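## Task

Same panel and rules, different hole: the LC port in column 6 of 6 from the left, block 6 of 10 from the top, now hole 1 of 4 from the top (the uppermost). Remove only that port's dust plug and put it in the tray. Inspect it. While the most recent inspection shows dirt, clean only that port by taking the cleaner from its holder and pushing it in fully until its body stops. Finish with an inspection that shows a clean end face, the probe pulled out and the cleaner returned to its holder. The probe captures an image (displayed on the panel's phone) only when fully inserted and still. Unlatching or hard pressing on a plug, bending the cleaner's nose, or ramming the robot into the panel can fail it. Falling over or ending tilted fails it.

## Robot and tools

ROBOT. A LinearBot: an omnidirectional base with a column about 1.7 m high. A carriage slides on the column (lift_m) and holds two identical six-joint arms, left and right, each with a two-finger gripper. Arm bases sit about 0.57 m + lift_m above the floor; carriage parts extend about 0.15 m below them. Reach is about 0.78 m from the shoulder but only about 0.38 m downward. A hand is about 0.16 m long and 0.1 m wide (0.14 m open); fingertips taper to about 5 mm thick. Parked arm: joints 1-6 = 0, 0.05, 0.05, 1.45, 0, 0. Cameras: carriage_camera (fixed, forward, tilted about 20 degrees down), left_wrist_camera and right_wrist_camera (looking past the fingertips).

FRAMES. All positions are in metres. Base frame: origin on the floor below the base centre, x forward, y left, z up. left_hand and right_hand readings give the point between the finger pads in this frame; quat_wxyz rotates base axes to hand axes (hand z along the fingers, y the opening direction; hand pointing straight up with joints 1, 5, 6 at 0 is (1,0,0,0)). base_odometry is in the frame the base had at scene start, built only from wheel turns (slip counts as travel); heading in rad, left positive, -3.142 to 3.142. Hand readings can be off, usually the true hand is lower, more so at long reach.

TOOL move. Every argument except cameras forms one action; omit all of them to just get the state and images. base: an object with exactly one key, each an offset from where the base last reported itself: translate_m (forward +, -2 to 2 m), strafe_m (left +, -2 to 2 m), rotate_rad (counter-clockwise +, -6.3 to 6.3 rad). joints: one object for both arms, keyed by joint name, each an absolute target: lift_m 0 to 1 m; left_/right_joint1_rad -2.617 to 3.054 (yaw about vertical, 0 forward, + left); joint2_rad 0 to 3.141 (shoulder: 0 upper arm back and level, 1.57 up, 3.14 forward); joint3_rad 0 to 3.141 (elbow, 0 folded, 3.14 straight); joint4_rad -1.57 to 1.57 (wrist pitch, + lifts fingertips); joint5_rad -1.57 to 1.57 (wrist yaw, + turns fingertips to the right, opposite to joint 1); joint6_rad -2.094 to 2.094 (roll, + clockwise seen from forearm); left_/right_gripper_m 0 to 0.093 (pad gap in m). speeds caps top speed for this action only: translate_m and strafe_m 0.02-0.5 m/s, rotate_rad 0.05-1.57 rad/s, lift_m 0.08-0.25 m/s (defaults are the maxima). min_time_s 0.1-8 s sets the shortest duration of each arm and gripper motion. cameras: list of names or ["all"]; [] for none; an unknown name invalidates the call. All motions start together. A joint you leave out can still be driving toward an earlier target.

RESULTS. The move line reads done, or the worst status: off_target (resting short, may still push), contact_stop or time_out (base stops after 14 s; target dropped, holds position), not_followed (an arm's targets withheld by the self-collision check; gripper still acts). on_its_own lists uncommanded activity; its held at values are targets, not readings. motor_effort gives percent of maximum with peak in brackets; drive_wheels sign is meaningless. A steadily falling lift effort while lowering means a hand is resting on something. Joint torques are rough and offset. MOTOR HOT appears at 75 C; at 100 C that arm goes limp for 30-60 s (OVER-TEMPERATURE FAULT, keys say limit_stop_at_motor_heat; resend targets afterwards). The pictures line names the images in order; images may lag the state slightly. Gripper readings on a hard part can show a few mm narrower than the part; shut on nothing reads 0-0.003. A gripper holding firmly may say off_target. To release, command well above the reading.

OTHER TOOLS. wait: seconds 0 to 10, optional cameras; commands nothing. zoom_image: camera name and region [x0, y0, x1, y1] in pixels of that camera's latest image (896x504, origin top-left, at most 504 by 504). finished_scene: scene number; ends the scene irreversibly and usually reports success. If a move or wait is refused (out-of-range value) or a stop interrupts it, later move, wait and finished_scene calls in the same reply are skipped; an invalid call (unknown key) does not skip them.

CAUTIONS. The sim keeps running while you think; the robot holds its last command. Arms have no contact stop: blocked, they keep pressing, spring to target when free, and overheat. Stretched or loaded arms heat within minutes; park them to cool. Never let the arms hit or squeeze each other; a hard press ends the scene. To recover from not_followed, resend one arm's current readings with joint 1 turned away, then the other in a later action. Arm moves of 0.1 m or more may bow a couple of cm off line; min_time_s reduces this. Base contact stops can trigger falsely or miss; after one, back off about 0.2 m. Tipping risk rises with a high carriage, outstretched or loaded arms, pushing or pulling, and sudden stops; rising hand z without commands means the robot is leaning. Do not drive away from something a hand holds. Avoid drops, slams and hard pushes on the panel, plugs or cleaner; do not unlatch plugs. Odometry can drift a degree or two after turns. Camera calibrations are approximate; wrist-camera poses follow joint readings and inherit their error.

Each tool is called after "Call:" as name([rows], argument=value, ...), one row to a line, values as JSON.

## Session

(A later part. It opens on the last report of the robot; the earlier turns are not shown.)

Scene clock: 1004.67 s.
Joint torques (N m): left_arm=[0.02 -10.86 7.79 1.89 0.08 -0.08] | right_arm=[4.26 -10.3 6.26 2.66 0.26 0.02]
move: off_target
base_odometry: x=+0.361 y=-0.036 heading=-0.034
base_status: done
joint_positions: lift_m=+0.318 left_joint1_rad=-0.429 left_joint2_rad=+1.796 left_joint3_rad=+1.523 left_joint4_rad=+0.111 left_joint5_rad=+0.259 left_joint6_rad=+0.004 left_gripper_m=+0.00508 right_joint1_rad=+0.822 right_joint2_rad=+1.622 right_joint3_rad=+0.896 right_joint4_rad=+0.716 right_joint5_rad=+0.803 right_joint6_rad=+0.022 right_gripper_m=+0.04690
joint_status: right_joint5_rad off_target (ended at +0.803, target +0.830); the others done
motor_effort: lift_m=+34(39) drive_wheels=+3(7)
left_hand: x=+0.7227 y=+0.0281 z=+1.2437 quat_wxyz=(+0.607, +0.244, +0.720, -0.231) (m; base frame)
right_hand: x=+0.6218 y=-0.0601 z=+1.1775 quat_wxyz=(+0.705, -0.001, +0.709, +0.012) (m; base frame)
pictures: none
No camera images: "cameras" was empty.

Call:
move(joints={"lift_m":0.309}, cameras=[])

Call:
move(joints={"lift_m":0.323}, cameras=[])

Call:
move(joints={"lift_m":0.316}, cameras=[])

Call:
move(base={"strafe_m":0.004}, cameras=[])

Call:
move(base={"strafe_m":-0.006}, cameras=[])

Call:
move(base={"strafe_m":0.004}, cameras=["right_wrist_camera"])

Call:
zoom_image(camera="right_wrist_camera", region=[430, 66, 460, 96])

Scene clock: 1012.67 s.
Joint torques (N m): left_arm=[-0.06 -10.8 7.84 1.89 0.06 -0.09] | right_arm=[4.1 -10.29 5.76 2.44 0.23 0.12]
move: done
base_odometry: x=+0.361 y=-0.036 heading=-0.034
base_status: not commanded
joint_positions: lift_m=+0.309 left_joint1_rad=-0.429 left_joint2_rad=+1.796 left_joint3_rad=+1.523 left_joint4_rad=+0.107 left_joint5_rad=+0.259 left_joint6_rad=+0.004 left_gripper_m=+0.00508 right_joint1_rad=+0.823 right_joint2_rad=+1.622 right_joint3_rad=+0.902 right_joint4_rad=+0.735 right_joint5_rad=+0.806 right_joint6_rad=+0.013 right_gripper_m=+0.04690
joint_status: all done
motor_effort: lift_m=+35(37) drive_wheels=+3(4)
left_hand: x=+0.7226 y=+0.0281 z=+1.2336 quat_wxyz=(+0.606, +0.244, +0.721, -0.231) (m; base frame)
right_hand: x=+0.6219 y=-0.0598 z=+1.1742 quat_wxyz=(+0.710, +0.002, +0.704, +0.014) (m; base frame)
pictures: none
No camera images: "cameras" was empty.

Scene clock: 1013.20 s.
Joint torques (N m): left_arm=[-0.1 -10.81 7.69 1.83 0.03 -0.08] | right_arm=[4.08 -10.51 5.93 2.83 0.24 -0.11]
move: done
base_odometry: x=+0.361 y=-0.036 heading=-0.034
base_status: not commanded
joint_positions: lift_m=+0.323 left_joint1_rad=-0.429 left_joint2_rad=+1.796 left_joint3_rad=+1.525 left_joint4_rad=+0.111 left_joint5_rad=+0.259 left_joint6_rad=+0.004 left_gripper_m=+0.00508 right_joint1_rad=+0.823 right_joint2_rad=+1.624 right_joint3_rad=+0.901 right_joint4_rad=+0.700 right_joint5_rad=+0.806 right_joint6_rad=+0.034 right_gripper_m=+0.04690
joint_status: all done
motor_effort: lift_m=+34(42) drive_wheels=+3(3)
left_hand: x=+0.7227 y=+0.0281 z=+1.2494 quat_wxyz=(+0.608, +0.244, +0.719, -0.232) (m; base frame)
right_hand: x=+0.6219 y=-0.0596 z=+1.1804 quat_wxyz=(+0.701, +0.000, +0.713, +0.012) (m; base frame)
pictures: none
No camera images: "cameras" was empty.

Scene clock: 1013.70 s.
Joint torques (N m): left_arm=[-0.03 -10.92 7.86 1.87 0.04 -0.03] | right_arm=[4.1 -10.44 5.98 2.62 0.23 0.02]
move: done
base_odometry: x=+0.361 y=-0.036 heading=-0.034
base_status: not commanded
joint_positions: lift_m=+0.316 left_joint1_rad=-0.429 left_joint2_rad=+1.796 left_joint3_rad=+1.525 left_joint4_rad=+0.109 left_joint5_rad=+0.259 left_joint6_rad=+0.004 left_gripper_m=+0.00508 right_joint1_rad=+0.824 right_joint2_rad=+1.624 right_joint3_rad=+0.901 right_joint4_rad=+0.719 right_joint5_rad=+0.807 right_joint6_rad=+0.023 right_gripper_m=+0.04690
joint_status: all done
motor_effort: lift_m=+35(37) drive_wheels=+3(4)
left_hand: x=+0.7228 y=+0.0280 z=+1.2413 quat_wxyz=(+0.607, +0.244, +0.720, -0.231) (m; base frame)
right_hand: x=+0.6218 y=-0.0595 z=+1.1771 quat_wxyz=(+0.706, +0.001, +0.708, +0.013) (m; base frame)
pictures: none
No camera images: "cameras" was empty.

Scene clock: 1014.33 s.
Joint torques (N m): left_arm=[-0.12 -10.81 7.79 1.92 0.07 -0.07] | right_arm=[4.12 -10.5 5.93 2.62 0.14 0.02]
move: done
base_odometry: x=+0.361 y=-0.032 heading=-0.034
base_status: done
joint_positions: lift_m=+0.316 left_joint1_rad=-0.428 left_joint2_rad=+1.796 left_joint3_rad=+1.525 left_joint4_rad=+0.109 left_joint5_rad=+0.259 left_joint6_rad=+0.004 left_gripper_m=+0.00508 right_joint1_rad=+0.823 right_joint2_rad=+1.624 right_joint3_rad=+0.901 right_joint4_rad=+0.719 right_joint5_rad=+0.815 right_joint6_rad=+0.022 right_gripper_m=+0.04690
joint_status: not commanded
motor_effort: lift_m=+35(35) drive_wheels=-3(5)
left_hand: x=+0.7229 y=+0.0282 z=+1.2413 quat_wxyz=(+0.607, +0.244, +0.721, -0.231) (m; base frame)
right_hand: x=+0.6219 y=-0.0611 z=+1.1771 quat_wxyz=(+0.706, +0.004, +0.708, +0.010) (m; base frame)
pictures: none
No camera images: "cameras" was empty.

Scene clock: 1015.00 s.
Joint torques (N m): left_arm=[0.25 -10.8 7.65 1.93 0.06 -0.05] | right_arm=[4.08 -10.44 5.91 2.62 0.28 0.01]
move: done
base_odometry: x=+0.361 y=-0.038 heading=-0.034
base_status: done
joint_positions: lift_m=+0.316 left_joint1_rad=-0.430 left_joint2_rad=+1.796 left_joint3_rad=+1.525 left_joint4_rad=+0.109 left_joint5_rad=+0.259 left_joint6_rad=+0.004 left_gripper_m=+0.00508 right_joint1_rad=+0.825 right_joint2_rad=+1.624 right_joint3_rad=+0.901 right_joint4_rad=+0.719 right_joint5_rad=+0.804 right_joint6_rad=+0.022 right_gripper_m=+0.04690
joint_status: not commanded
motor_effort: lift_m=+35(35) drive_wheels=+3(6)
left_hand: x=+0.7223 y=+0.0273 z=+1.2413 quat_wxyz=(+0.606, +0.244, +0.720, -0.232) (m; base frame)
right_hand: x=+0.6216 y=-0.0587 z=+1.1771 quat_wxyz=(+0.706, +0.000, +0.708, +0.014) (m; base frame)
pictures: none
No camera images: "cameras" was empty.

Scene clock: 1015.63 s.
Joint torques (N m): left_arm=[-0.25 -10.84 7.75 1.91 0.05 -0.06] | right_arm=[4 -10.43 5.89 2.62 0.18 0.02]
move: done
base_odometry: x=+0.361 y=-0.034 heading=-0.034
base_status: done
joint_positions: lift_m=+0.316 left_joint1_rad=-0.429 left_joint2_rad=+1.796 left_joint3_rad=+1.525 left_joint4_rad=+0.109 left_joint5_rad=+0.259 left_joint6_rad=+0.004 left_gripper_m=+0.00508 right_joint1_rad=+0.825 right_joint2_rad=+1.624 right_joint3_rad=+0.901 right_joint4_rad=+0.719 right_joint5_rad=+0.813 right_joint6_rad=+0.022 right_gripper_m=+0.04690
joint_status: not commanded
motor_effort: lift_m=+35(35) drive_wheels=-3(4)
left_hand: x=+0.7228 y=+0.0280 z=+1.2413 quat_wxyz=(+0.607, +0.244, +0.720, -0.231) (m; base frame)
right_hand: x=+0.6217 y=-0.0602 z=+1.1771 quat_wxyz=(+0.706, +0.003, +0.708, +0.011) (m; base frame)
pictures: right_wrist_camera
camera_calibration:
right_wrist_camera: T_world_to_cam=[[0.0207979, -0.999285, 0.0315785, -0.116644], [-0.596803, -0.0377494, -0.801499, 1.31125], [0.802118, -0.00217662, -0.597162, 0.32859], [0, 0, 0, 1]] pos_world=[0.521417, -0.0663462, 1.25087]

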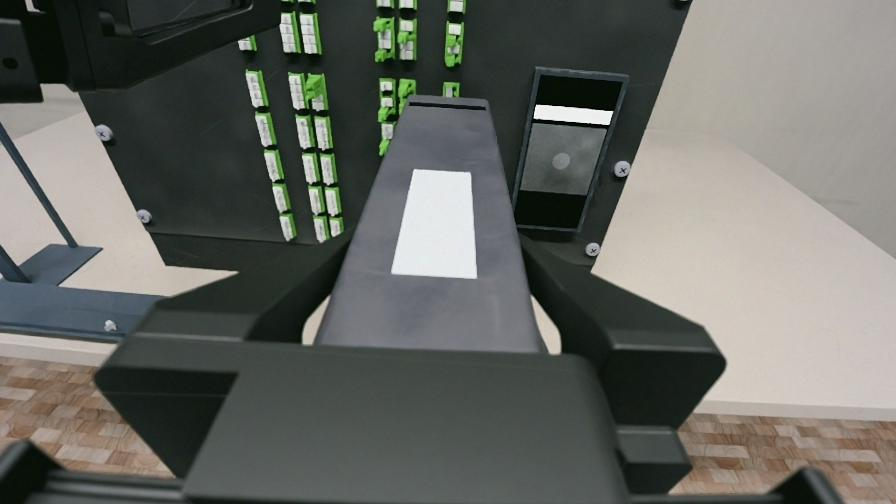

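Scaled by 16.800 from the camera's 896x504 image, which has a finer 1280x720 frame.

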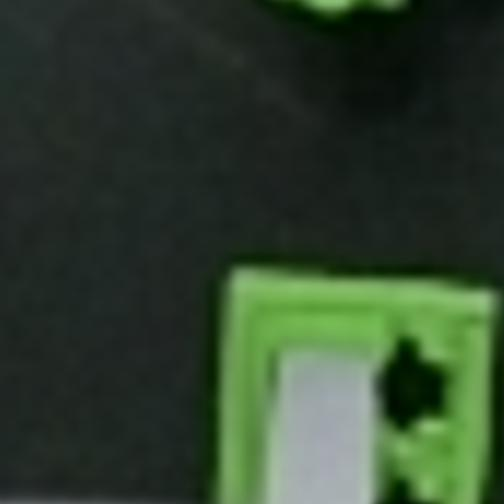

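Call:
move(base={"translate_m":-0.005}, joints={"lift_m":0.321}, speeds={"translate_m":0.1}, cameras=[])

Call:
move(base={"strafe_m":-0.004}, joints={"lift_m":0.312}, cameras=[])

Call:
move(base={"strafe_m":0.004}, joints={"lift_m":0.32}, cameras=[])

Call:
move(joints={"lift_m":0.314}, cameras=[])

Scene clock: 1021.33 s.
Joint torques (N m): left_arm=[-0.28 -11.02 7.86 1.84 0 -0.09] | right_arm=[5.31 -10.81 5.9 2.73 0.37 -0.04]
move: done
base_odometry: x=+0.356 y=-0.033 heading=-0.034
base_status: done
joint_positions: lift_m=+0.321 left_joint1_rad=-0.429 left_joint2_rad=+1.796 left_joint3_rad=+1.525 left_joint4_rad=+0.112 left_joint5_rad=+0.259 left_joint6_rad=+0.004 left_gripper_m=+0.00508 right_joint1_rad=+0.809 right_joint2_rad=+1.627 right_joint3_rad=+0.901 right_joint4_rad=+0.710 right_joint5_rad=+0.793 right_joint6_rad=+0.028 right_gripper_m=+0.04690
joint_status: all done
motor_effort: lift_m=+34(38) drive_wheels=+3(13)
left_hand: x=+0.7229 y=+0.0280 z=+1.2471 quat_wxyz=(+0.608, +0.244, +0.719, -0.232) (m; base frame)
right_hand: x=+0.6257 y=-0.0624 z=+1.1787 quat_wxyz=(+0.703, +0.000, +0.711, +0.011) (m; base frame)
pictures: none
No camera images: "cameras" was empty.

Scene clock: 1022.07 s.
Joint torques (N m): left_arm=[0.02 -10.97 7.72 1.92 0.08 -0.1] | right_arm=[5.05 -10.81 5.35 2.52 0.42 0.1]
move: done
base_odometry: x=+0.356 y=-0.037 heading=-0.033
base_status: done
joint_positions: lift_m=+0.312 left_joint1_rad=-0.430 left_joint2_rad=+1.796 left_joint3_rad=+1.525 left_joint4_rad=+0.107 left_joint5_rad=+0.259 left_joint6_rad=+0.004 left_gripper_m=+0.00508 right_joint1_rad=+0.813 right_joint2_rad=+1.627 right_joint3_rad=+0.908 right_joint4_rad=+0.729 right_joint5_rad=+0.791 right_joint6_rad=+0.016 right_gripper_m=+0.04690
joint_status: all done
motor_effort: lift_m=+35(37) drive_wheels=+5(9)
left_hand: x=+0.7222 y=+0.0273 z=+1.2368 quat_wxyz=(+0.606, +0.244, +0.721, -0.232) (m; base frame)
right_hand: x=+0.6255 y=-0.0602 z=+1.1765 quat_wxyz=(+0.709, +0.001, +0.705, +0.016) (m; base frame)
pictures: none
No camera images: "cameras" was empty.

Scene clock: 1022.70 s.
Joint torques (N m): left_arm=[0.02 -10.93 7.69 1.83 0.03 -0.12] | right_arm=[5.19 -10.73 5.34 2.79 0.32 -0.06]
move: done
base_odometry: x=+0.356 y=-0.033 heading=-0.033
base_status: done
joint_positions: lift_m=+0.320 left_joint1_rad=-0.429 left_joint2_rad=+1.795 left_joint3_rad=+1.525 left_joint4_rad=+0.111 left_joint5_rad=+0.259 left_joint6_rad=+0.004 left_gripper_m=+0.00508 right_joint1_rad=+0.812 right_joint2_rad=+1.627 right_joint3_rad=+0.908 right_joint4_rad=+0.705 right_joint5_rad=+0.799 right_joint6_rad=+0.029 right_gripper_m=+0.04690
joint_status: all done
motor_effort: lift_m=+34(40) drive_wheels=-3(8)
left_hand: x=+0.7225 y=+0.0278 z=+1.2468 quat_wxyz=(+0.608, +0.244, +0.719, -0.232) (m; base frame)
right_hand: x=+0.6257 y=-0.0618 z=+1.1799 quat_wxyz=(+0.703, +0.002, +0.711, +0.011) (m; base frame)
pictures: none
No camera images: "cameras" was empty.

Scene clock: 1023.17 s.
Joint torques (N m): left_arm=[-0.05 -10.76 7.73 1.94 0 -0.06] | right_arm=[5.05 -10.81 5.37 2.6 0.29 0.03]
move: done
base_odometry: x=+0.356 y=-0.033 heading=-0.033
base_status: not commanded
joint_positions: lift_m=+0.314 left_joint1_rad=-0.429 left_joint2_rad=+1.795 left_joint3_rad=+1.525 left_joint4_rad=+0.108 left_joint5_rad=+0.259 left_joint6_rad=+0.004 left_gripper_m=+0.00508 right_joint1_rad=+0.812 right_joint2_rad=+1.627 right_joint3_rad=+0.908 right_joint4_rad=+0.720 right_joint5_rad=+0.799 right_joint6_rad=+0.021 right_gripper_m=+0.04690
joint_status: all done
motor_effort: lift_m=+35(36) drive_wheels=-3(3)
left_hand: x=+0.7224 y=+0.0279 z=+1.2400 quat_wxyz=(+0.607, +0.244, +0.720, -0.232) (m; base frame)
right_hand: x=+0.6256 y=-0.0616 z=+1.1769 quat_wxyz=(+0.707, +0.003, +0.707, +0.012) (m; base frame)
pictures: none
No camera images: "cameras" was empty.

Call:
move(base={"translate_m":-0.004}, joints={"lift_m":0.311}, speeds={"translate_m":0.1}, cameras=[])

Call:
move(joints={"lift_m":0.32,"right_joint5_rad":0.81}, cameras=[])

Call:
move(joints={"lift_m":0.311,"right_joint5_rad":0.77}, cameras=[])

Call:
move(joints={"lift_m":0.316,"right_joint5_rad":0.80}, cameras=["right_wrist_camera","left_wrist_camera"])

Call:
zoom_image(camera="left_wrist_camera", region=[400, 160, 560, 320])

Scene clock: 1029.60 s.
Joint torques (N m): left_arm=[0.09 -10.81 7.83 1.83 0.07 -0.07] | right_arm=[6.05 -10.82 5.07 2.54 0.43 0.1]
move: done
base_odometry: x=+0.352 y=-0.033 heading=-0.033
base_status: done
joint_positions: lift_m=+0.311 left_joint1_rad=-0.429 left_joint2_rad=+1.796 left_joint3_rad=+1.525 left_joint4_rad=+0.109 left_joint5_rad=+0.259 left_joint6_rad=+0.004 left_gripper_m=+0.00508 right_joint1_rad=+0.801 right_joint2_rad=+1.628 right_joint3_rad=+0.912 right_joint4_rad=+0.727 right_joint5_rad=+0.785 right_joint6_rad=+0.015 right_gripper_m=+0.04690
joint_status: all done
motor_effort: lift_m=+34(35) drive_wheels=+4(8)
left_hand: x=+0.7225 y=+0.0278 z=+1.2370 quat_wxyz=(+0.607, +0.244, +0.720, -0.232) (m; base frame)
right_hand: x=+0.6286 y=-0.0633 z=+1.1765 quat_wxyz=(+0.710, +0.002, +0.704, +0.014) (m; base frame)
pictures: none
No camera images: "cameras" was empty.

Scene clock: 1030.10 s.
Joint torques (N m): left_arm=[-0.03 -10.71 7.79 1.88 0.03 -0.07] | right_arm=[6.05 -11.17 5.16 2.79 0.29 -0.07]
move: off_target
base_odometry: x=+0.352 y=-0.033 heading=-0.033
base_status: not commanded
joint_positions: lift_m=+0.320 left_joint1_rad=-0.429 left_joint2_rad=+1.794 left_joint3_rad=+1.525 left_joint4_rad=+0.112 left_joint5_rad=+0.259 left_joint6_rad=+0.004 left_gripper_m=+0.00508 right_joint1_rad=+0.801 right_joint2_rad=+1.631 right_joint3_rad=+0.911 right_joint4_rad=+0.705 right_joint5_rad=+0.785 right_joint6_rad=+0.030 right_gripper_m=+0.04690
joint_status: right_joint5_rad off_target (ended at +0.785, target +0.810); the others done
motor_effort: lift_m=+33(39) drive_wheels=+4(4)
left_hand: x=+0.7223 y=+0.0279 z=+1.2476 quat_wxyz=(+0.609, +0.244, +0.719, -0.232) (m; base frame)
right_hand: x=+0.6289 y=-0.0630 z=+1.1796 quat_wxyz=(+0.703, +0.001, +0.711, +0.013) (m; base frame)
pictures: none
No camera images: "cameras" was empty.

Scene clock: 1030.60 s.
Joint torques (N m): left_arm=[0.01 -10.99 7.68 1.88 0.06 -0.1] | right_arm=[5.96 -11.18 5.04 2.51 -0.12 0.11]
move: done
base_odometry: x=+0.352 y=-0.033 heading=-0.033
base_status: not commanded
joint_positions: lift_m=+0.311 left_joint1_rad=-0.429 left_joint2_rad=+1.796 left_joint3_rad=+1.525 left_joint4_rad=+0.109 left_joint5_rad=+0.259 left_joint6_rad=+0.004 left_gripper_m=+0.00508 right_joint1_rad=+0.802 right_joint2_rad=+1.631 right_joint3_rad=+0.912 right_joint4_rad=+0.730 right_joint5_rad=+0.781 right_joint6_rad=+0.015 right_gripper_m=+0.04690
joint_status: all done
motor_effort: lift_m=+35(35) drive_wheels=+4(4)
left_hand: x=+0.7226 y=+0.0278 z=+1.2367 quat_wxyz=(+0.607, +0.244, +0.720, -0.232) (m; base frame)
right_hand: x=+0.6288 y=-0.0622 z=+1.1756 quat_wxyz=(+0.710, +0.001, +0.704, +0.015) (m; base frame)
pictures: none
No camera images: "cameras" was empty.

Scene clock: 1031.07 s.
Joint torques (N m): left_arm=[0.01 -10.88 7.84 1.85 0.04 -0.08] | right_arm=[5.89 -11.14 5.15 2.65 0.15 0.05]
move: done
base_odometry: x=+0.352 y=-0.033 heading=-0.033
base_status: not commanded
joint_positions: lift_m=+0.316 left_joint1_rad=-0.429 left_joint2_rad=+1.794 left_joint3_rad=+1.525 left_joint4_rad=+0.110 left_joint5_rad=+0.259 left_joint6_rad=+0.004 left_gripper_m=+0.00508 right_joint1_rad=+0.802 right_joint2_rad=+1.631 right_joint3_rad=+0.912 right_joint4_rad=+0.718 right_joint5_rad=+0.785 right_joint6_rad=+0.019 right_gripper_m=+0.04690
joint_status: all done
motor_effort: lift_m=+34(44) drive_wheels=+4(4)
left_hand: x=+0.7223 y=+0.0279 z=+1.2430 quat_wxyz=(+0.608, +0.244, +0.719, -0.232) (m; base frame)
right_hand: x=+0.6288 y=-0.0628 z=+1.1782 quat_wxyz=(+0.707, +0.001, +0.708, +0.012) (m; base frame)
pictures: left_wrist_camera, right_wrist_camera
camera_calibration:
left_wrist_camera: T_world_to_cam=[[-0.636934, -0.769068, 0.05338, 0.419289], [-0.551197, 0.405897, -0.728992, 1.3003], [0.538978, -0.493743, -0.682438, 0.599053], [0, 0, 0, 1]] pos_world=[0.660905, 0.090451, 1.33434]
right_wrist_camera: T_world_to_cam=[[0.0256714, -0.99912, 0.0331745, -0.124389], [-0.595596, -0.041939, -0.802189, 1.31604], [0.802874, 0.000834722, -0.596148, 0.321953], [0, 0, 0, 1]] pos_world=[0.528537, -0.0693546, 1.25177]

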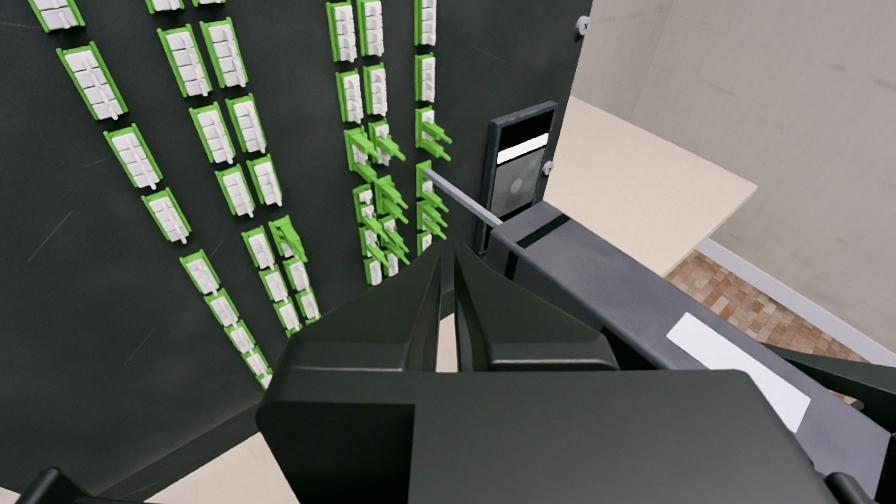

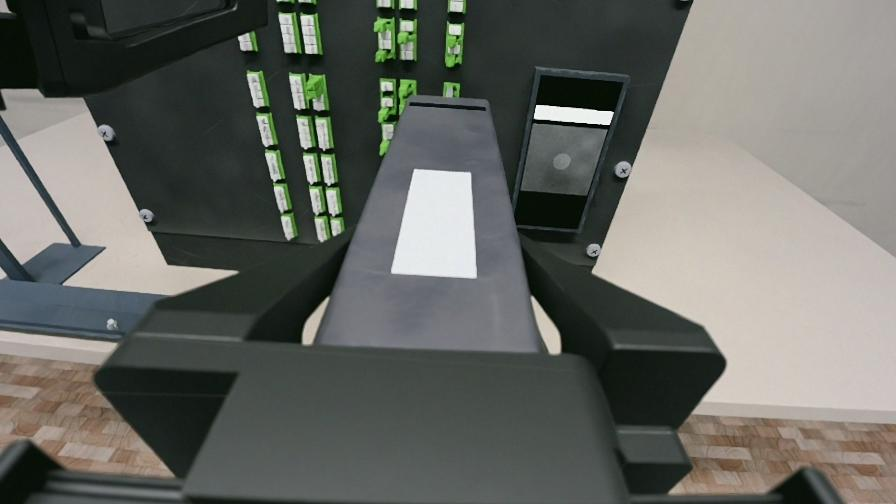

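Scaled by 3.150 from the camera's 896x504 image, which has a finer 1280x720 frame.

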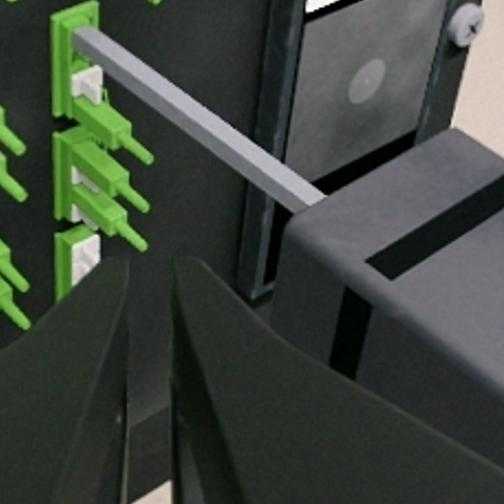

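Call:
move(joints={"right_joint4_rad":0.755}, cameras=[])

Call:
move(joints={"lift_m":0.311}, cameras=[])

Call:
move(joints={"lift_m":0.319,"right_joint4_rad":0.765}, cameras=[])

Call:
move(joints={"lift_m":0.314}, cameras=["right_wrist_camera"])

Call:
zoom_image(camera="right_wrist_camera", region=[430, 66, 460, 96])

Scene clock: 1042.43 s.
Joint torques (N m): left_arm=[-0.03 -10.89 7.75 1.85 0.08 -0.07] | right_arm=[6 -11.15 5.08 2.43 0.15 0.05]
move: done
base_odometry: x=+0.352 y=-0.033 heading=-0.033
base_status: not commanded
joint_positions: lift_m=+0.316 left_joint1_rad=-0.429 left_joint2_rad=+1.794 left_joint3_rad=+1.525 left_joint4_rad=+0.110 left_joint5_rad=+0.259 left_joint6_rad=+0.004 left_gripper_m=+0.00508 right_joint1_rad=+0.802 right_joint2_rad=+1.631 right_joint3_rad=+0.912 right_joint4_rad=+0.715 right_joint5_rad=+0.785 right_joint6_rad=+0.020 right_gripper_m=+0.04690
joint_status: all done
motor_effort: lift_m=+34(34) drive_wheels=+4(4)
left_hand: x=+0.7223 y=+0.0279 z=+1.2430 quat_wxyz=(+0.608, +0.244, +0.719, -0.232) (m; base frame)
right_hand: x=+0.6288 y=-0.0628 z=+1.1777 quat_wxyz=(+0.706, +0.000, +0.708, +0.012) (m; base frame)
pictures: none
No camera images: "cameras" was empty.

Scene clock: 1042.90 s.
Joint torques (N m): left_arm=[-0.02 -10.7 7.69 1.89 0.04 -0.11] | right_arm=[6.06 -11.15 5.01 2.31 0.14 0.1]
move: done
base_odometry: x=+0.352 y=-0.033 heading=-0.033
base_status: not commanded
joint_positions: lift_m=+0.311 left_joint1_rad=-0.429 left_joint2_rad=+1.795 left_joint3_rad=+1.525 left_joint4_rad=+0.108 left_joint5_rad=+0.259 left_joint6_rad=+0.004 left_gripper_m=+0.00508 right_joint1_rad=+0.802 right_joint2_rad=+1.631 right_joint3_rad=+0.913 right_joint4_rad=+0.727 right_joint5_rad=+0.785 right_joint6_rad=+0.015 right_gripper_m=+0.04690
joint_status: all done
motor_effort: lift_m=+34(36) drive_wheels=+4(4)
left_hand: x=+0.7224 y=+0.0279 z=+1.2370 quat_wxyz=(+0.607, +0.244, +0.720, -0.232) (m; base frame)
right_hand: x=+0.6289 y=-0.0628 z=+1.1752 quat_wxyz=(+0.709, +0.002, +0.705, +0.013) (m; base frame)
pictures: none
No camera images: "cameras" was empty.

Scene clock: 1043.40 s.
Joint torques (N m): left_arm=[-0.12 -10.69 7.66 1.86 0.03 -0.1] | right_arm=[5.96 -11.1 4.97 2.64 0.15 -0.06]
move: off_target
base_odometry: x=+0.352 y=-0.033 heading=-0.033
base_status: not commanded
joint_positions: lift_m=+0.319 left_joint1_rad=-0.429 left_joint2_rad=+1.794 left_joint3_rad=+1.526 left_joint4_rad=+0.111 left_joint5_rad=+0.259 left_joint6_rad=+0.004 left_gripper_m=+0.00508 right_joint1_rad=+0.802 right_joint2_rad=+1.631 right_joint3_rad=+0.913 right_joint4_rad=+0.706 right_joint5_rad=+0.785 right_joint6_rad=+0.029 right_gripper_m=+0.04690
joint_status: right_joint4_rad off_target (ended at +0.706, target +0.765); the others done
motor_effort: lift_m=+34(43) drive_wheels=+4(4)
left_hand: x=+0.7223 y=+0.0279 z=+1.2467 quat_wxyz=(+0.609, +0.244, +0.719, -0.232) (m; base frame)
right_hand: x=+0.6289 y=-0.0628 z=+1.1793 quat_wxyz=(+0.704, +0.001, +0.710, +0.013) (m; base frame)
pictures: none
No camera images: "cameras" was empty.

Scene clock: 1043.87 s.
Joint torques (N m): left_arm=[0.14 -10.67 7.73 1.87 0.08 -0.09] | right_arm=[6.02 -11.15 5.05 2.5 0.15 0]
move: done
base_odometry: x=+0.352 y=-0.033 heading=-0.033
base_status: not commanded
joint_positions: lift_m=+0.314 left_joint1_rad=-0.429 left_joint2_rad=+1.795 left_joint3_rad=+1.526 left_joint4_rad=+0.109 left_joint5_rad=+0.259 left_joint6_rad=+0.004 left_gripper_m=+0.00508 right_joint1_rad=+0.802 right_joint2_rad=+1.631 right_joint3_rad=+0.913 right_joint4_rad=+0.719 right_joint5_rad=+0.785 right_joint6_rad=+0.024 right_gripper_m=+0.04690
joint_status: all done
motor_effort: lift_m=+34(38) drive_wheels=+4(4)
left_hand: x=+0.7225 y=+0.0279 z=+1.2406 quat_wxyz=(+0.607, +0.244, +0.720, -0.232) (m; base frame)
right_hand: x=+0.6289 y=-0.0628 z=+1.1766 quat_wxyz=(+0.707, +0.003, +0.707, +0.014) (m; base frame)
pictures: right_wrist_camera
camera_calibration:
right_wrist_camera: T_world_to_cam=[[0.0251932, -0.999293, 0.0279209, -0.117909], [-0.594806, -0.0374319, -0.802998, 1.31556], [0.803475, 0.00362259, -0.595328, 0.31978], [0, 0, 0, 1]] pos_world=[0.528538, -0.0697403, 1.25006]

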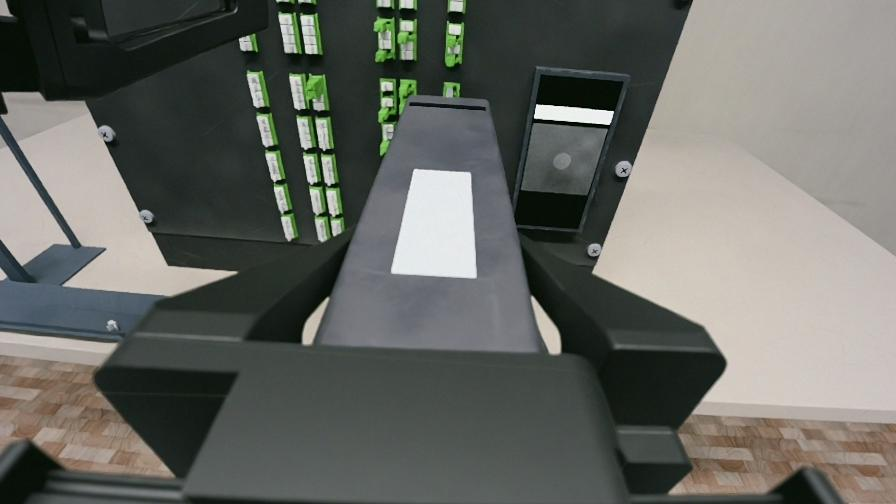

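Scaled by 16.800 from the camera's 896x504 image, which has a finer 1280x720 frame.

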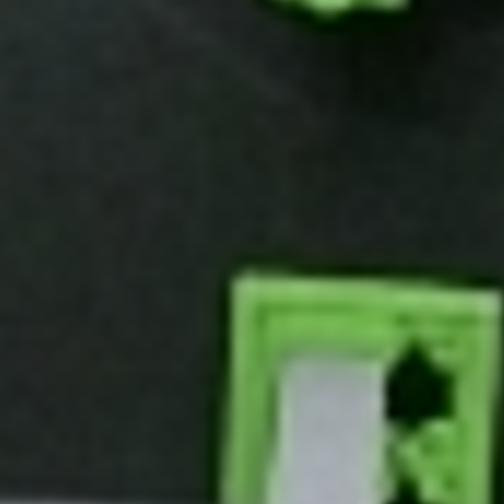

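Call:
move(base={"translate_m":0.006}, cameras=[])

Call:
move(base={"translate_m":-0.012}, joints={"lift_m":0.318}, speeds={"translate_m":0.2}, cameras=[])

Call:
move(joints={"lift_m":0.313}, cameras=["right_wrist_camera"])

Scene clock: 1057.27 s.
Joint torques (N m): left_arm=[0.03 -10.84 7.8 1.94 0.02 -0.09] | right_arm=[4.22 -11.06 5.3 2.46 -0.15 0]
move: done
base_odometry: x=+0.358 y=-0.034 heading=-0.033
base_status: done
joint_positions: lift_m=+0.314 left_joint1_rad=-0.429 left_joint2_rad=+1.795 left_joint3_rad=+1.526 left_joint4_rad=+0.109 left_joint5_rad=+0.259 left_joint6_rad=+0.004 left_gripper_m=+0.00508 right_joint1_rad=+0.822 right_joint2_rad=+1.631 right_joint3_rad=+0.909 right_joint4_rad=+0.721 right_joint5_rad=+0.813 right_joint6_rad=+0.024 right_gripper_m=+0.04690
joint_status: not commanded
on_its_own: right_joint1_rad moved +0.020 toward your old target +0.870
motor_effort: lift_m=+34(35) drive_wheels=-3(8)
left_hand: x=+0.7225 y=+0.0279 z=+1.2406 quat_wxyz=(+0.607, +0.244, +0.720, -0.232) (m; base frame)
right_hand: x=+0.6237 y=-0.0598 z=+1.1758 quat_wxyz=(+0.707, +0.005, +0.707, +0.011) (m; base frame)
pictures: none
No camera images: "cameras" was empty.

Scene clock: 1058.03 s.
Joint torques (N m): left_arm=[0.09 -10.93 7.72 1.86 0.06 -0.04] | right_arm=[7.13 -11.67 4.9 2.55 0.31 0]
move: done
base_odometry: x=+0.347 y=-0.033 heading=-0.033
base_status: done
joint_positions: lift_m=+0.318 left_joint1_rad=-0.429 left_joint2_rad=+1.795 left_joint3_rad=+1.526 left_joint4_rad=+0.112 left_joint5_rad=+0.259 left_joint6_rad=+0.004 left_gripper_m=+0.00508 right_joint1_rad=+0.788 right_joint2_rad=+1.637 right_joint3_rad=+0.914 right_joint4_rad=+0.716 right_joint5_rad=+0.769 right_joint6_rad=+0.024 right_gripper_m=+0.04690
joint_status: all done
motor_effort: lift_m=+34(36) drive_wheels=+5(10)
left_hand: x=+0.7226 y=+0.0278 z=+1.2452 quat_wxyz=(+0.608, +0.244, +0.719, -0.232) (m; base frame)
right_hand: x=+0.6328 y=-0.0646 z=+1.1782 quat_wxyz=(+0.705, +0.000, +0.709, +0.014) (m; base frame)
pictures: none
No camera images: "cameras" was empty.

Scene clock: 1058.50 s.
Joint torques (N m): left_arm=[0.02 -11.07 7.79 1.91 0.04 -0.07] | right_arm=[7.19 -11.7 4.56 2.46 0.33 0.04]
move: done
base_odometry: x=+0.347 y=-0.033 heading=-0.033
base_status: not commanded
joint_positions: lift_m=+0.313 left_joint1_rad=-0.429 left_joint2_rad=+1.795 left_joint3_rad=+1.526 left_joint4_rad=+0.108 left_joint5_rad=+0.259 left_joint6_rad=+0.004 left_gripper_m=+0.00508 right_joint1_rad=+0.788 right_joint2_rad=+1.637 right_joint3_rad=+0.919 right_joint4_rad=+0.723 right_joint5_rad=+0.770 right_joint6_rad=+0.020 right_gripper_m=+0.04690
joint_status: all done
motor_effort: lift_m=+34(35) drive_wheels=+5(5)
left_hand: x=+0.7224 y=+0.0279 z=+1.2394 quat_wxyz=(+0.607, +0.244, +0.720, -0.232) (m; base frame)
right_hand: x=+0.6332 y=-0.0646 z=+1.1766 quat_wxyz=(+0.708, +0.002, +0.706, +0.015) (m; base frame)
pictures: right_wrist_camera
camera_calibration:
right_wrist_camera: T_world_to_cam=[[0.0266729, -0.999253, 0.0279623, -0.120739], [-0.591867, -0.0383286, -0.805124, 1.31866], [0.805594, 0.00492501, -0.592447, 0.311744], [0, 0, 0, 1]] pos_world=[0.532552, -0.0716416, 1.24975]

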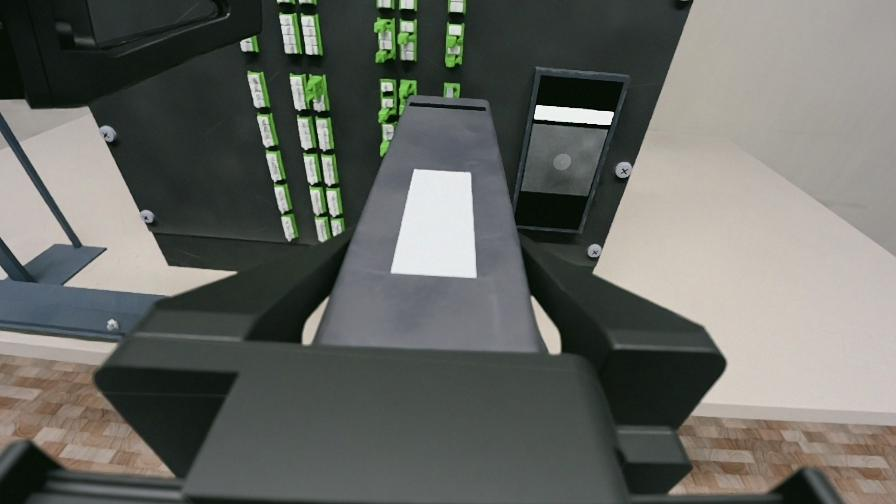

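Call:
move(joints={"lift_m":0.306,"right_joint1_rad":0.84,"right_joint5_rad":0.79}, cameras=[])

Call:
move(joints={"lift_m":0.326}, cameras=[])

Call:
move(joints={"lift_m":0.308}, cameras=[])

Call:
move(base={"strafe_m":0.005}, joints={"lift_m":0.32}, cameras=[])

Call:
move(base={"strafe_m":-0.009}, joints={"lift_m":0.31}, cameras=[])

Call:
move(base={"strafe_m":0.004}, joints={"lift_m":0.315})

Scene clock: 1064.77 s.
Joint torques (N m): left_arm=[-0.2 -10.99 7.69 1.86 0.07 -0.08] | right_arm=[4.71 -11.69 4.34 2.31 0.18 0.17]
move: off_target
base_odometry: x=+0.347 y=-0.033 heading=-0.033
base_status: not commanded
joint_positions: lift_m=+0.306 left_joint1_rad=-0.429 left_joint2_rad=+1.796 left_joint3_rad=+1.526 left_joint4_rad=+0.107 left_joint5_rad=+0.259 left_joint6_rad=+0.004 left_gripper_m=+0.00508 right_joint1_rad=+0.787 right_joint2_rad=+1.637 right_joint3_rad=+0.922 right_joint4_rad=+0.736 right_joint5_rad=+0.770 right_joint6_rad=+0.009 right_gripper_m=+0.04690
joint_status: right_joint1_rad off_target (ended at +0.787, target +0.840); the others done
motor_effort: lift_m=+34(35) drive_wheels=+5(5)
left_hand: x=+0.7225 y=+0.0278 z=+1.2316 quat_wxyz=(+0.606, +0.244, +0.721, -0.232) (m; base frame)
right_hand: x=+0.6337 y=-0.0647 z=+1.1736 quat_wxyz=(+0.712, +0.003, +0.702, +0.015) (m; base frame)
pictures: none
No camera images: "cameras" was empty.

Scene clock: 1065.33 s.
Joint torques (N m): left_arm=[-0.01 -10.77 7.58 1.85 0.08 -0.03] | right_arm=[4.88 -11.81 4.97 2.8 0.26 -0.2]
move: done
base_odometry: x=+0.347 y=-0.033 heading=-0.033
base_status: not commanded
joint_positions: lift_m=+0.326 left_joint1_rad=-0.429 left_joint2_rad=+1.796 left_joint3_rad=+1.526 left_joint4_rad=+0.112 left_joint5_rad=+0.259 left_joint6_rad=+0.004 left_gripper_m=+0.00508 right_joint1_rad=+0.785 right_joint2_rad=+1.638 right_joint3_rad=+0.913 right_joint4_rad=+0.694 right_joint5_rad=+0.765 right_joint6_rad=+0.040 right_gripper_m=+0.04690
joint_status: all done
motor_effort: lift_m=+34(46) drive_wheels=+5(5)
left_hand: x=+0.7227 y=+0.0277 z=+1.2530 quat_wxyz=(+0.608, +0.244, +0.719, -0.232) (m; base frame)
right_hand: x=+0.6336 y=-0.0654 z=+1.1807 quat_wxyz=(+0.699, -0.001, +0.715, +0.013) (m; base frame)
pictures: none
No camera images: "cameras" was empty.

Scene clock: 1065.90 s.
Joint torques (N m): left_arm=[0.12 -11.15 7.54 1.91 0.07 -0.05] | right_arm=[4.89 -11.81 4.72 2.25 0.23 0.16]
move: done
base_odometry: x=+0.347 y=-0.033 heading=-0.033
base_status: not commanded
joint_positions: lift_m=+0.308 left_joint1_rad=-0.429 left_joint2_rad=+1.796 left_joint3_rad=+1.526 left_joint4_rad=+0.107 left_joint5_rad=+0.259 left_joint6_rad=+0.004 left_gripper_m=+0.00508 right_joint1_rad=+0.785 right_joint2_rad=+1.638 right_joint3_rad=+0.916 right_joint4_rad=+0.742 right_joint5_rad=+0.766 right_joint6_rad=+0.010 right_gripper_m=+0.04690
joint_status: all done
motor_effort: lift_m=+35(38) drive_wheels=+5(5)
left_hand: x=+0.7226 y=+0.0278 z=+1.2335 quat_wxyz=(+0.606, +0.244, +0.721, -0.232) (m; base frame)
right_hand: x=+0.6338 y=-0.0652 z=+1.1738 quat_wxyz=(+0.712, +0.002, +0.702, +0.015) (m; base frame)
pictures: none
No camera images: "cameras" was empty.

Scene clock: 1066.53 s.
Joint torques (N m): left_arm=[-0.18 -10.95 7.6 1.83 0.05 -0.08] | right_arm=[4.82 -11.81 5.01 2.56 0.13 0.01]
move: done
base_odometry: x=+0.347 y=-0.028 heading=-0.033
base_status: done
joint_positions: lift_m=+0.320 left_joint1_rad=-0.429 left_joint2_rad=+1.795 left_joint3_rad=+1.526 left_joint4_rad=+0.112 left_joint5_rad=+0.259 left_joint6_rad=+0.004 left_gripper_m=+0.00508 right_joint1_rad=+0.784 right_joint2_rad=+1.638 right_joint3_rad=+0.913 right_joint4_rad=+0.715 right_joint5_rad=+0.777 right_joint6_rad=+0.024 right_gripper_m=+0.04690
joint_status: all done
motor_effort: lift_m=+33(42) drive_wheels=-3(6)
left_hand: x=+0.7227 y=+0.0280 z=+1.2473 quat_wxyz=(+0.609, +0.244, +0.719, -0.232) (m; base frame)
right_hand: x=+0.6338 y=-0.0679 z=+1.1789 quat_wxyz=(+0.704, +0.003, +0.710, +0.008) (m; base frame)
pictures: none
No camera images: "cameras" was empty.

Scene clock: 1067.20 s.
Joint torques (N m): left_arm=[0.21 -10.84 7.8 1.89 0.07 -0.11] | right_arm=[4.67 -11.79 4.88 2.28 0.29 0.12]
move: done
base_odometry: x=+0.347 y=-0.037 heading=-0.033
base_status: done
joint_positions: lift_m=+0.310 left_joint1_rad=-0.432 left_joint2_rad=+1.796 left_joint3_rad=+1.526 left_joint4_rad=+0.107 left_joint5_rad=+0.259 left_joint6_rad=+0.004 left_gripper_m=+0.00508 right_joint1_rad=+0.787 right_joint2_rad=+1.638 right_joint3_rad=+0.915 right_joint4_rad=+0.740 right_joint5_rad=+0.761 right_joint6_rad=+0.013 right_gripper_m=+0.04690
joint_status: all done
motor_effort: lift_m=+35(38) drive_wheels=+6(9)
left_hand: x=+0.7218 y=+0.0264 z=+1.2357 quat_wxyz=(+0.606, +0.245, +0.720, -0.233) (m; base frame)
right_hand: x=+0.6332 y=-0.0636 z=+1.1747 quat_wxyz=(+0.711, -0.001, +0.703, +0.018) (m; base frame)
pictures: none
No camera images: "cameras" was empty.

Scene clock: 1067.83 s.
Joint torques (N m): left_arm=[0.16 -10.67 7.71 1.86 0.01 -0.06] | right_arm=[4.56 -11.78 4.83 2.45 0.18 0.07]
move: done
base_odometry: x=+0.347 y=-0.033 heading=-0.032
base_status: done
joint_positions: lift_m=+0.315 left_joint1_rad=-0.430 left_joint2_rad=+1.795 left_joint3_rad=+1.526 left_joint4_rad=+0.112 left_joint5_rad=+0.259 left_joint6_rad=+0.004 left_gripper_m=+0.00508 right_joint1_rad=+0.788 right_joint2_rad=+1.638 right_joint3_rad=+0.915 right_joint4_rad=+0.724 right_joint5_rad=+0.772 right_joint6_rad=+0.018 right_gripper_m=+0.04690
joint_status: all done
motor_effort: lift_m=+34(42) drive_wheels=-1(11)
left_hand: x=+0.7224 y=+0.0276 z=+1.2423 quat_wxyz=(+0.608, +0.244, +0.719, -0.232) (m; base frame)
right_hand: x=+0.6331 y=-0.0653 z=+1.1767 quat_wxyz=(+0.707, +0.001, +0.707, +0.012) (m; base frame)
pictures: carriage_camera, left_wrist_camera, right_wrist_camera
camera_calibration:
carriage_camera: T_world_to_cam=[[0.0471794, -0.998877, 0.00432653, -0.0146435], [-0.351189, -0.020642, -0.936077, 1.29894], [0.935115, 0.0426441, -0.351769, 0.331167], [0, 0, 0, 1]] pos_world=[0.147185, -0.00193668, 1.33247]
left_wrist_camera: T_world_to_cam=[[-0.637595, -0.768536, 0.0531579, 0.419926], [-0.550151, 0.405942, -0.729757, 1.30018], [0.539265, -0.494534, -0.681637, 0.597166], [0, 0, 0, 1]] pos_world=[0.661008, 0.0902489, 1.33354]
right_wrist_camera: T_world_to_cam=[[0.0244332, -0.999174, 0.0324779, -0.125309], [-0.594148, -0.0406409, -0.803328, 1.31785], [0.803984, 0.000331222, -0.59465, 0.315206], [0, 0, 0, 1]] pos_world=[0.532638, -0.0717517, 1.25017]

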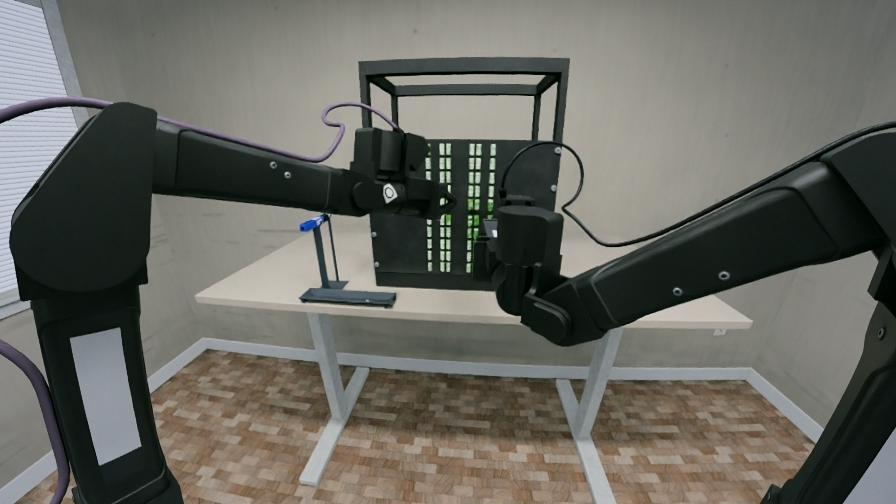

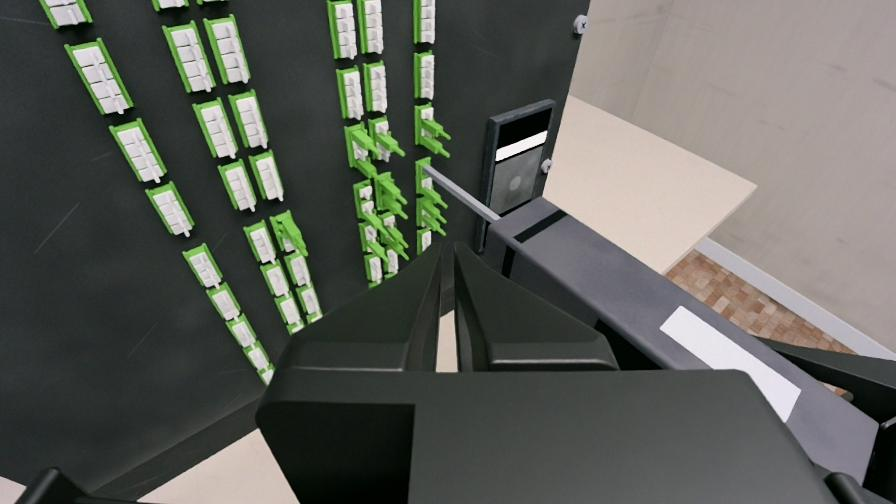

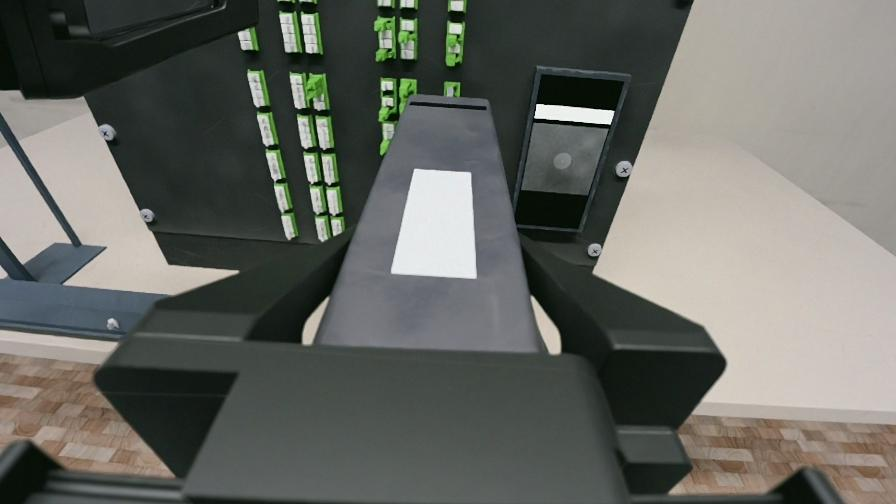

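Call:
move(base={"translate_m":-0.006}, joints={"lift_m":0.318}, cameras=[])

Call:
move(joints={"lift_m":0.312}, cameras=[])

Call:
move(base={"translate_m":-0.005}, joints={"lift_m":0.318}, cameras=["right_wrist_camera"])

Scene clock: 1075.40 s.
Joint torques (N m): left_arm=[-0.06 -10.81 7.87 1.83 0.01 -0.09] | right_arm=[6.12 -11.93 4.82 2.54 0.44 0]
move: done
base_odometry: x=+0.341 y=-0.033 heading=-0.032
base_status: done
joint_positions: lift_m=+0.318 left_joint1_rad=-0.430 left_joint2_rad=+1.795 left_joint3_rad=+1.526 left_joint4_rad=+0.112 left_joint5_rad=+0.259 left_joint6_rad=+0.004 left_gripper_m=+0.00508 right_joint1_rad=+0.770 right_joint2_rad=+1.640 right_joint3_rad=+0.915 right_joint4_rad=+0.718 right_joint5_rad=+0.748 right_joint6_rad=+0.024 right_gripper_m=+0.04690
joint_status: all done
motor_effort: lift_m=+35(41) drive_wheels=+7(11)
left_hand: x=+0.7224 y=+0.0276 z=+1.2452 quat_wxyz=(+0.608, +0.244, +0.719, -0.232) (m; base frame)
right_hand: x=+0.6374 y=-0.0680 z=+1.1778 quat_wxyz=(+0.705, -0.001, +0.709, +0.015) (m; base frame)
pictures: none
No camera images: "cameras" was empty.

Scene clock: 1075.87 s.
Joint torques (N m): left_arm=[-0.08 -10.84 7.66 1.88 0.07 -0.05] | right_arm=[6.04 -11.93 4.46 2.42 0.4 0.05]
move: done
base_odometry: x=+0.341 y=-0.033 heading=-0.032
base_status: not commanded
joint_positions: lift_m=+0.312 left_joint1_rad=-0.430 left_joint2_rad=+1.796 left_joint3_rad=+1.526 left_joint4_rad=+0.108 left_joint5_rad=+0.259 left_joint6_rad=+0.004 left_gripper_m=+0.00508 right_joint1_rad=+0.771 right_joint2_rad=+1.640 right_joint3_rad=+0.920 right_joint4_rad=+0.727 right_joint5_rad=+0.749 right_joint6_rad=+0.020 right_gripper_m=+0.04690
joint_status: all done
motor_effort: lift_m=+35(35) drive_wheels=+7(7)
left_hand: x=+0.7224 y=+0.0276 z=+1.2382 quat_wxyz=(+0.607, +0.244, +0.720, -0.232) (m; base frame)
right_hand: x=+0.6377 y=-0.0678 z=+1.1757 quat_wxyz=(+0.709, +0.001, +0.705, +0.016) (m; base frame)
pictures: none
No camera images: "cameras" was empty.

Scene clock: 1076.47 s.
Joint torques (N m): left_arm=[-0.18 -10.8 7.68 1.87 0.04 -0.1] | right_arm=[7.04 -12.66 4.26 2.57 0.54 0]
move: done
base_odometry: x=+0.336 y=-0.032 heading=-0.032
base_status: done
joint_positions: lift_m=+0.318 left_joint1_rad=-0.430 left_joint2_rad=+1.796 left_joint3_rad=+1.526 left_joint4_rad=+0.112 left_joint5_rad=+0.259 left_joint6_rad=+0.004 left_gripper_m=+0.00508 right_joint1_rad=+0.760 right_joint2_rad=+1.646 right_joint3_rad=+0.923 right_joint4_rad=+0.716 right_joint5_rad=+0.737 right_joint6_rad=+0.024 right_gripper_m=+0.04690
joint_status: all done
motor_effort: lift_m=+34(42) drive_wheels=+9(13)
left_hand: x=+0.7225 y=+0.0275 z=+1.2452 quat_wxyz=(+0.608, +0.244, +0.719, -0.232) (m; base frame)
right_hand: x=+0.6410 y=-0.0690 z=+1.1777 quat_wxyz=(+0.705, -0.002, +0.709, +0.015) (m; base frame)
pictures: right_wrist_camera
camera_calibration:
right_wrist_camera: T_world_to_cam=[[0.0322385, -0.998948, 0.0326063, -0.13444], [-0.598968, -0.0454258, -0.799484, 1.32144], [0.800124, 0.00624405, -0.599802, 0.318311], [0, 0, 0, 1]] pos_world=[0.541145, -0.076259, 1.25178]

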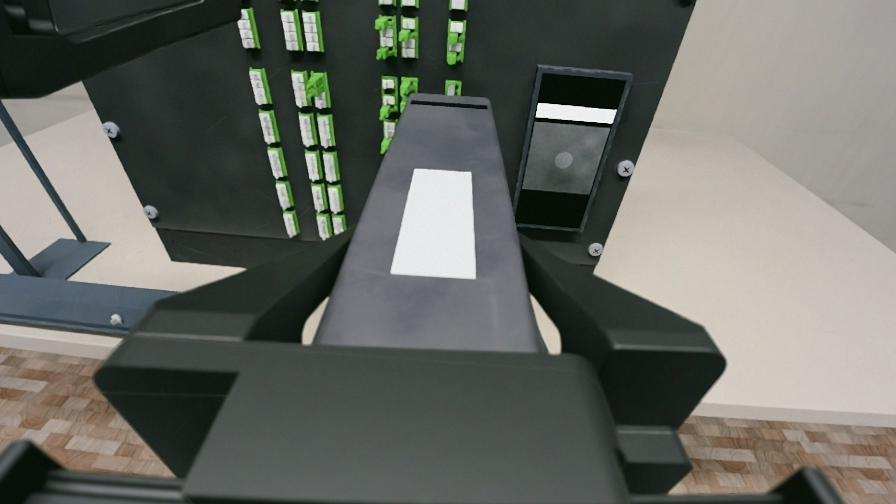

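Call:
zoom_image(camera="right_wrist_camera", region=[430, 66, 460, 96])

Call:
move(base={"strafe_m":0.005}, joints={"lift_m":0.315}, cameras=["left_wrist_camera","right_wrist_camera"])

Call:
zoom_image(camera="left_wrist_camera", region=[400, 140, 560, 300])

Call:
zoom_image(camera="right_wrist_camera", region=[430, 66, 460, 96])

Scaled by 16.800 from the camera's 896x504 image, which has a finer 1280x720 frame.

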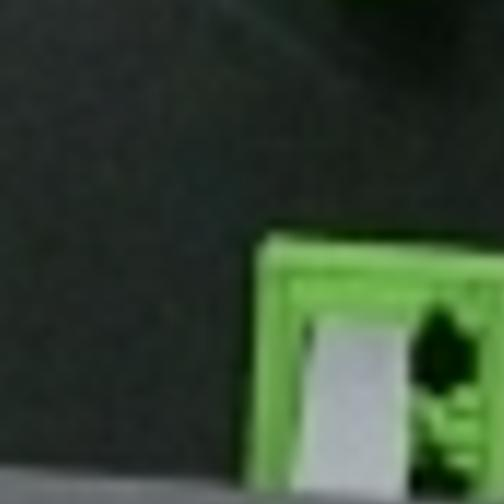

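Scene clock: 1082.60 s.
Joint torques (N m): left_arm=[0.01 -10.82 7.66 1.87 0.01 -0.11] | right_arm=[6.89 -12.51 4.12 2.48 0.34 0]
move: done
base_odometry: x=+0.337 y=-0.027 heading=-0.032
base_status: done
joint_positions: lift_m=+0.315 left_joint1_rad=-0.429 left_joint2_rad=+1.796 left_joint3_rad=+1.526 left_joint4_rad=+0.109 left_joint5_rad=+0.259 left_joint6_rad=+0.004 left_gripper_m=+0.00508 right_joint1_rad=+0.762 right_joint2_rad=+1.646 right_joint3_rad=+0.923 right_joint4_rad=+0.722 right_joint5_rad=+0.754 right_joint6_rad=+0.024 right_gripper_m=+0.04690
joint_status: all done
motor_effort: lift_m=+34(40) drive_wheels=+8(9)
left_hand: x=+0.7226 y=+0.0280 z=+1.2413 quat_wxyz=(+0.607, +0.244, +0.720, -0.232) (m; base frame)
right_hand: x=+0.6409 y=-0.0714 z=+1.1762 quat_wxyz=(+0.707, +0.006, +0.707, +0.011) (m; base frame)
pictures: left_wrist_camera, right_wrist_camera
camera_calibration:
left_wrist_camera: T_world_to_cam=[[-0.636802, -0.769132, 0.0540341, 0.418734], [-0.552734, 0.406528, -0.727475, 1.29842], [0.537558, -0.493124, -0.684003, 0.600726], [0, 0, 0, 1]] pos_world=[0.661407, 0.0904502, 1.33284]
right_wrist_camera: T_world_to_cam=[[0.0164723, -0.99947, 0.0280636, -0.121368], [-0.595545, -0.0323529, -0.80267, 1.32253], [0.803153, -0.00349139, -0.595763, 0.310178], [0, 0, 0, 1]] pos_world=[0.540508, -0.0774331, 1.24976]

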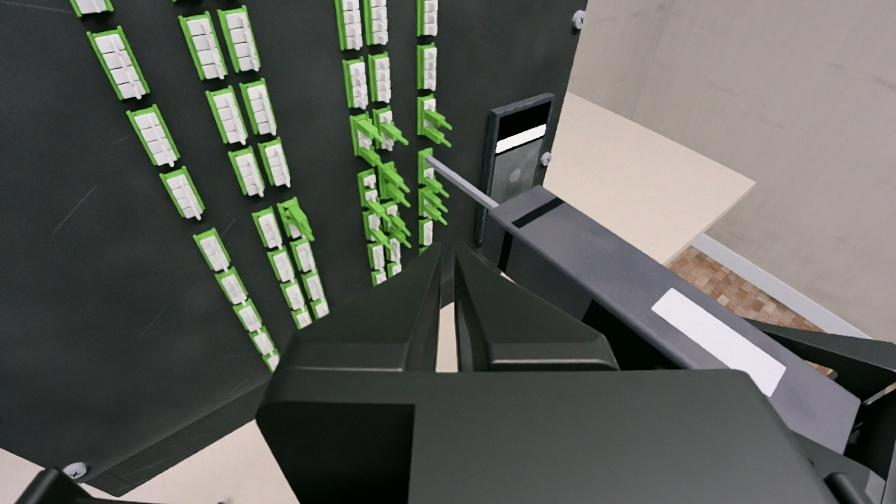

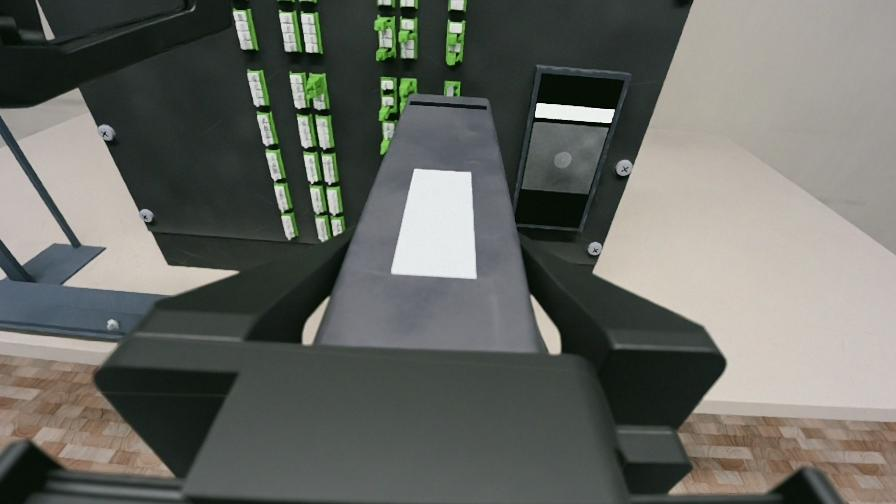

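Scaled by 3.150 from the camera's 896x504 image, which has a finer 1280x720 frame.

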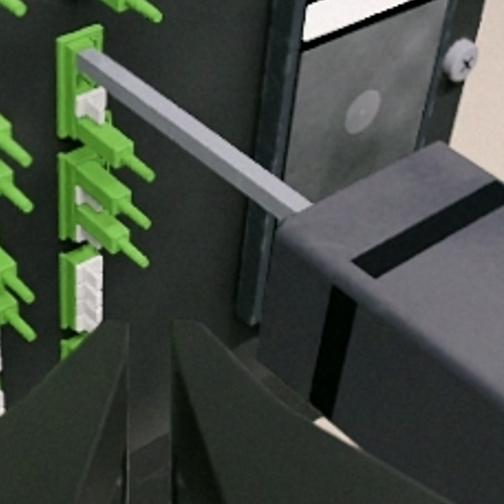

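Scaled by 16.800 from the camera's 896x504 image, which has a finer 1280x720 frame.

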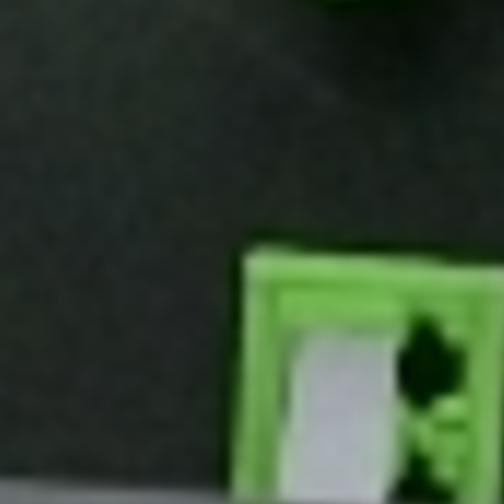

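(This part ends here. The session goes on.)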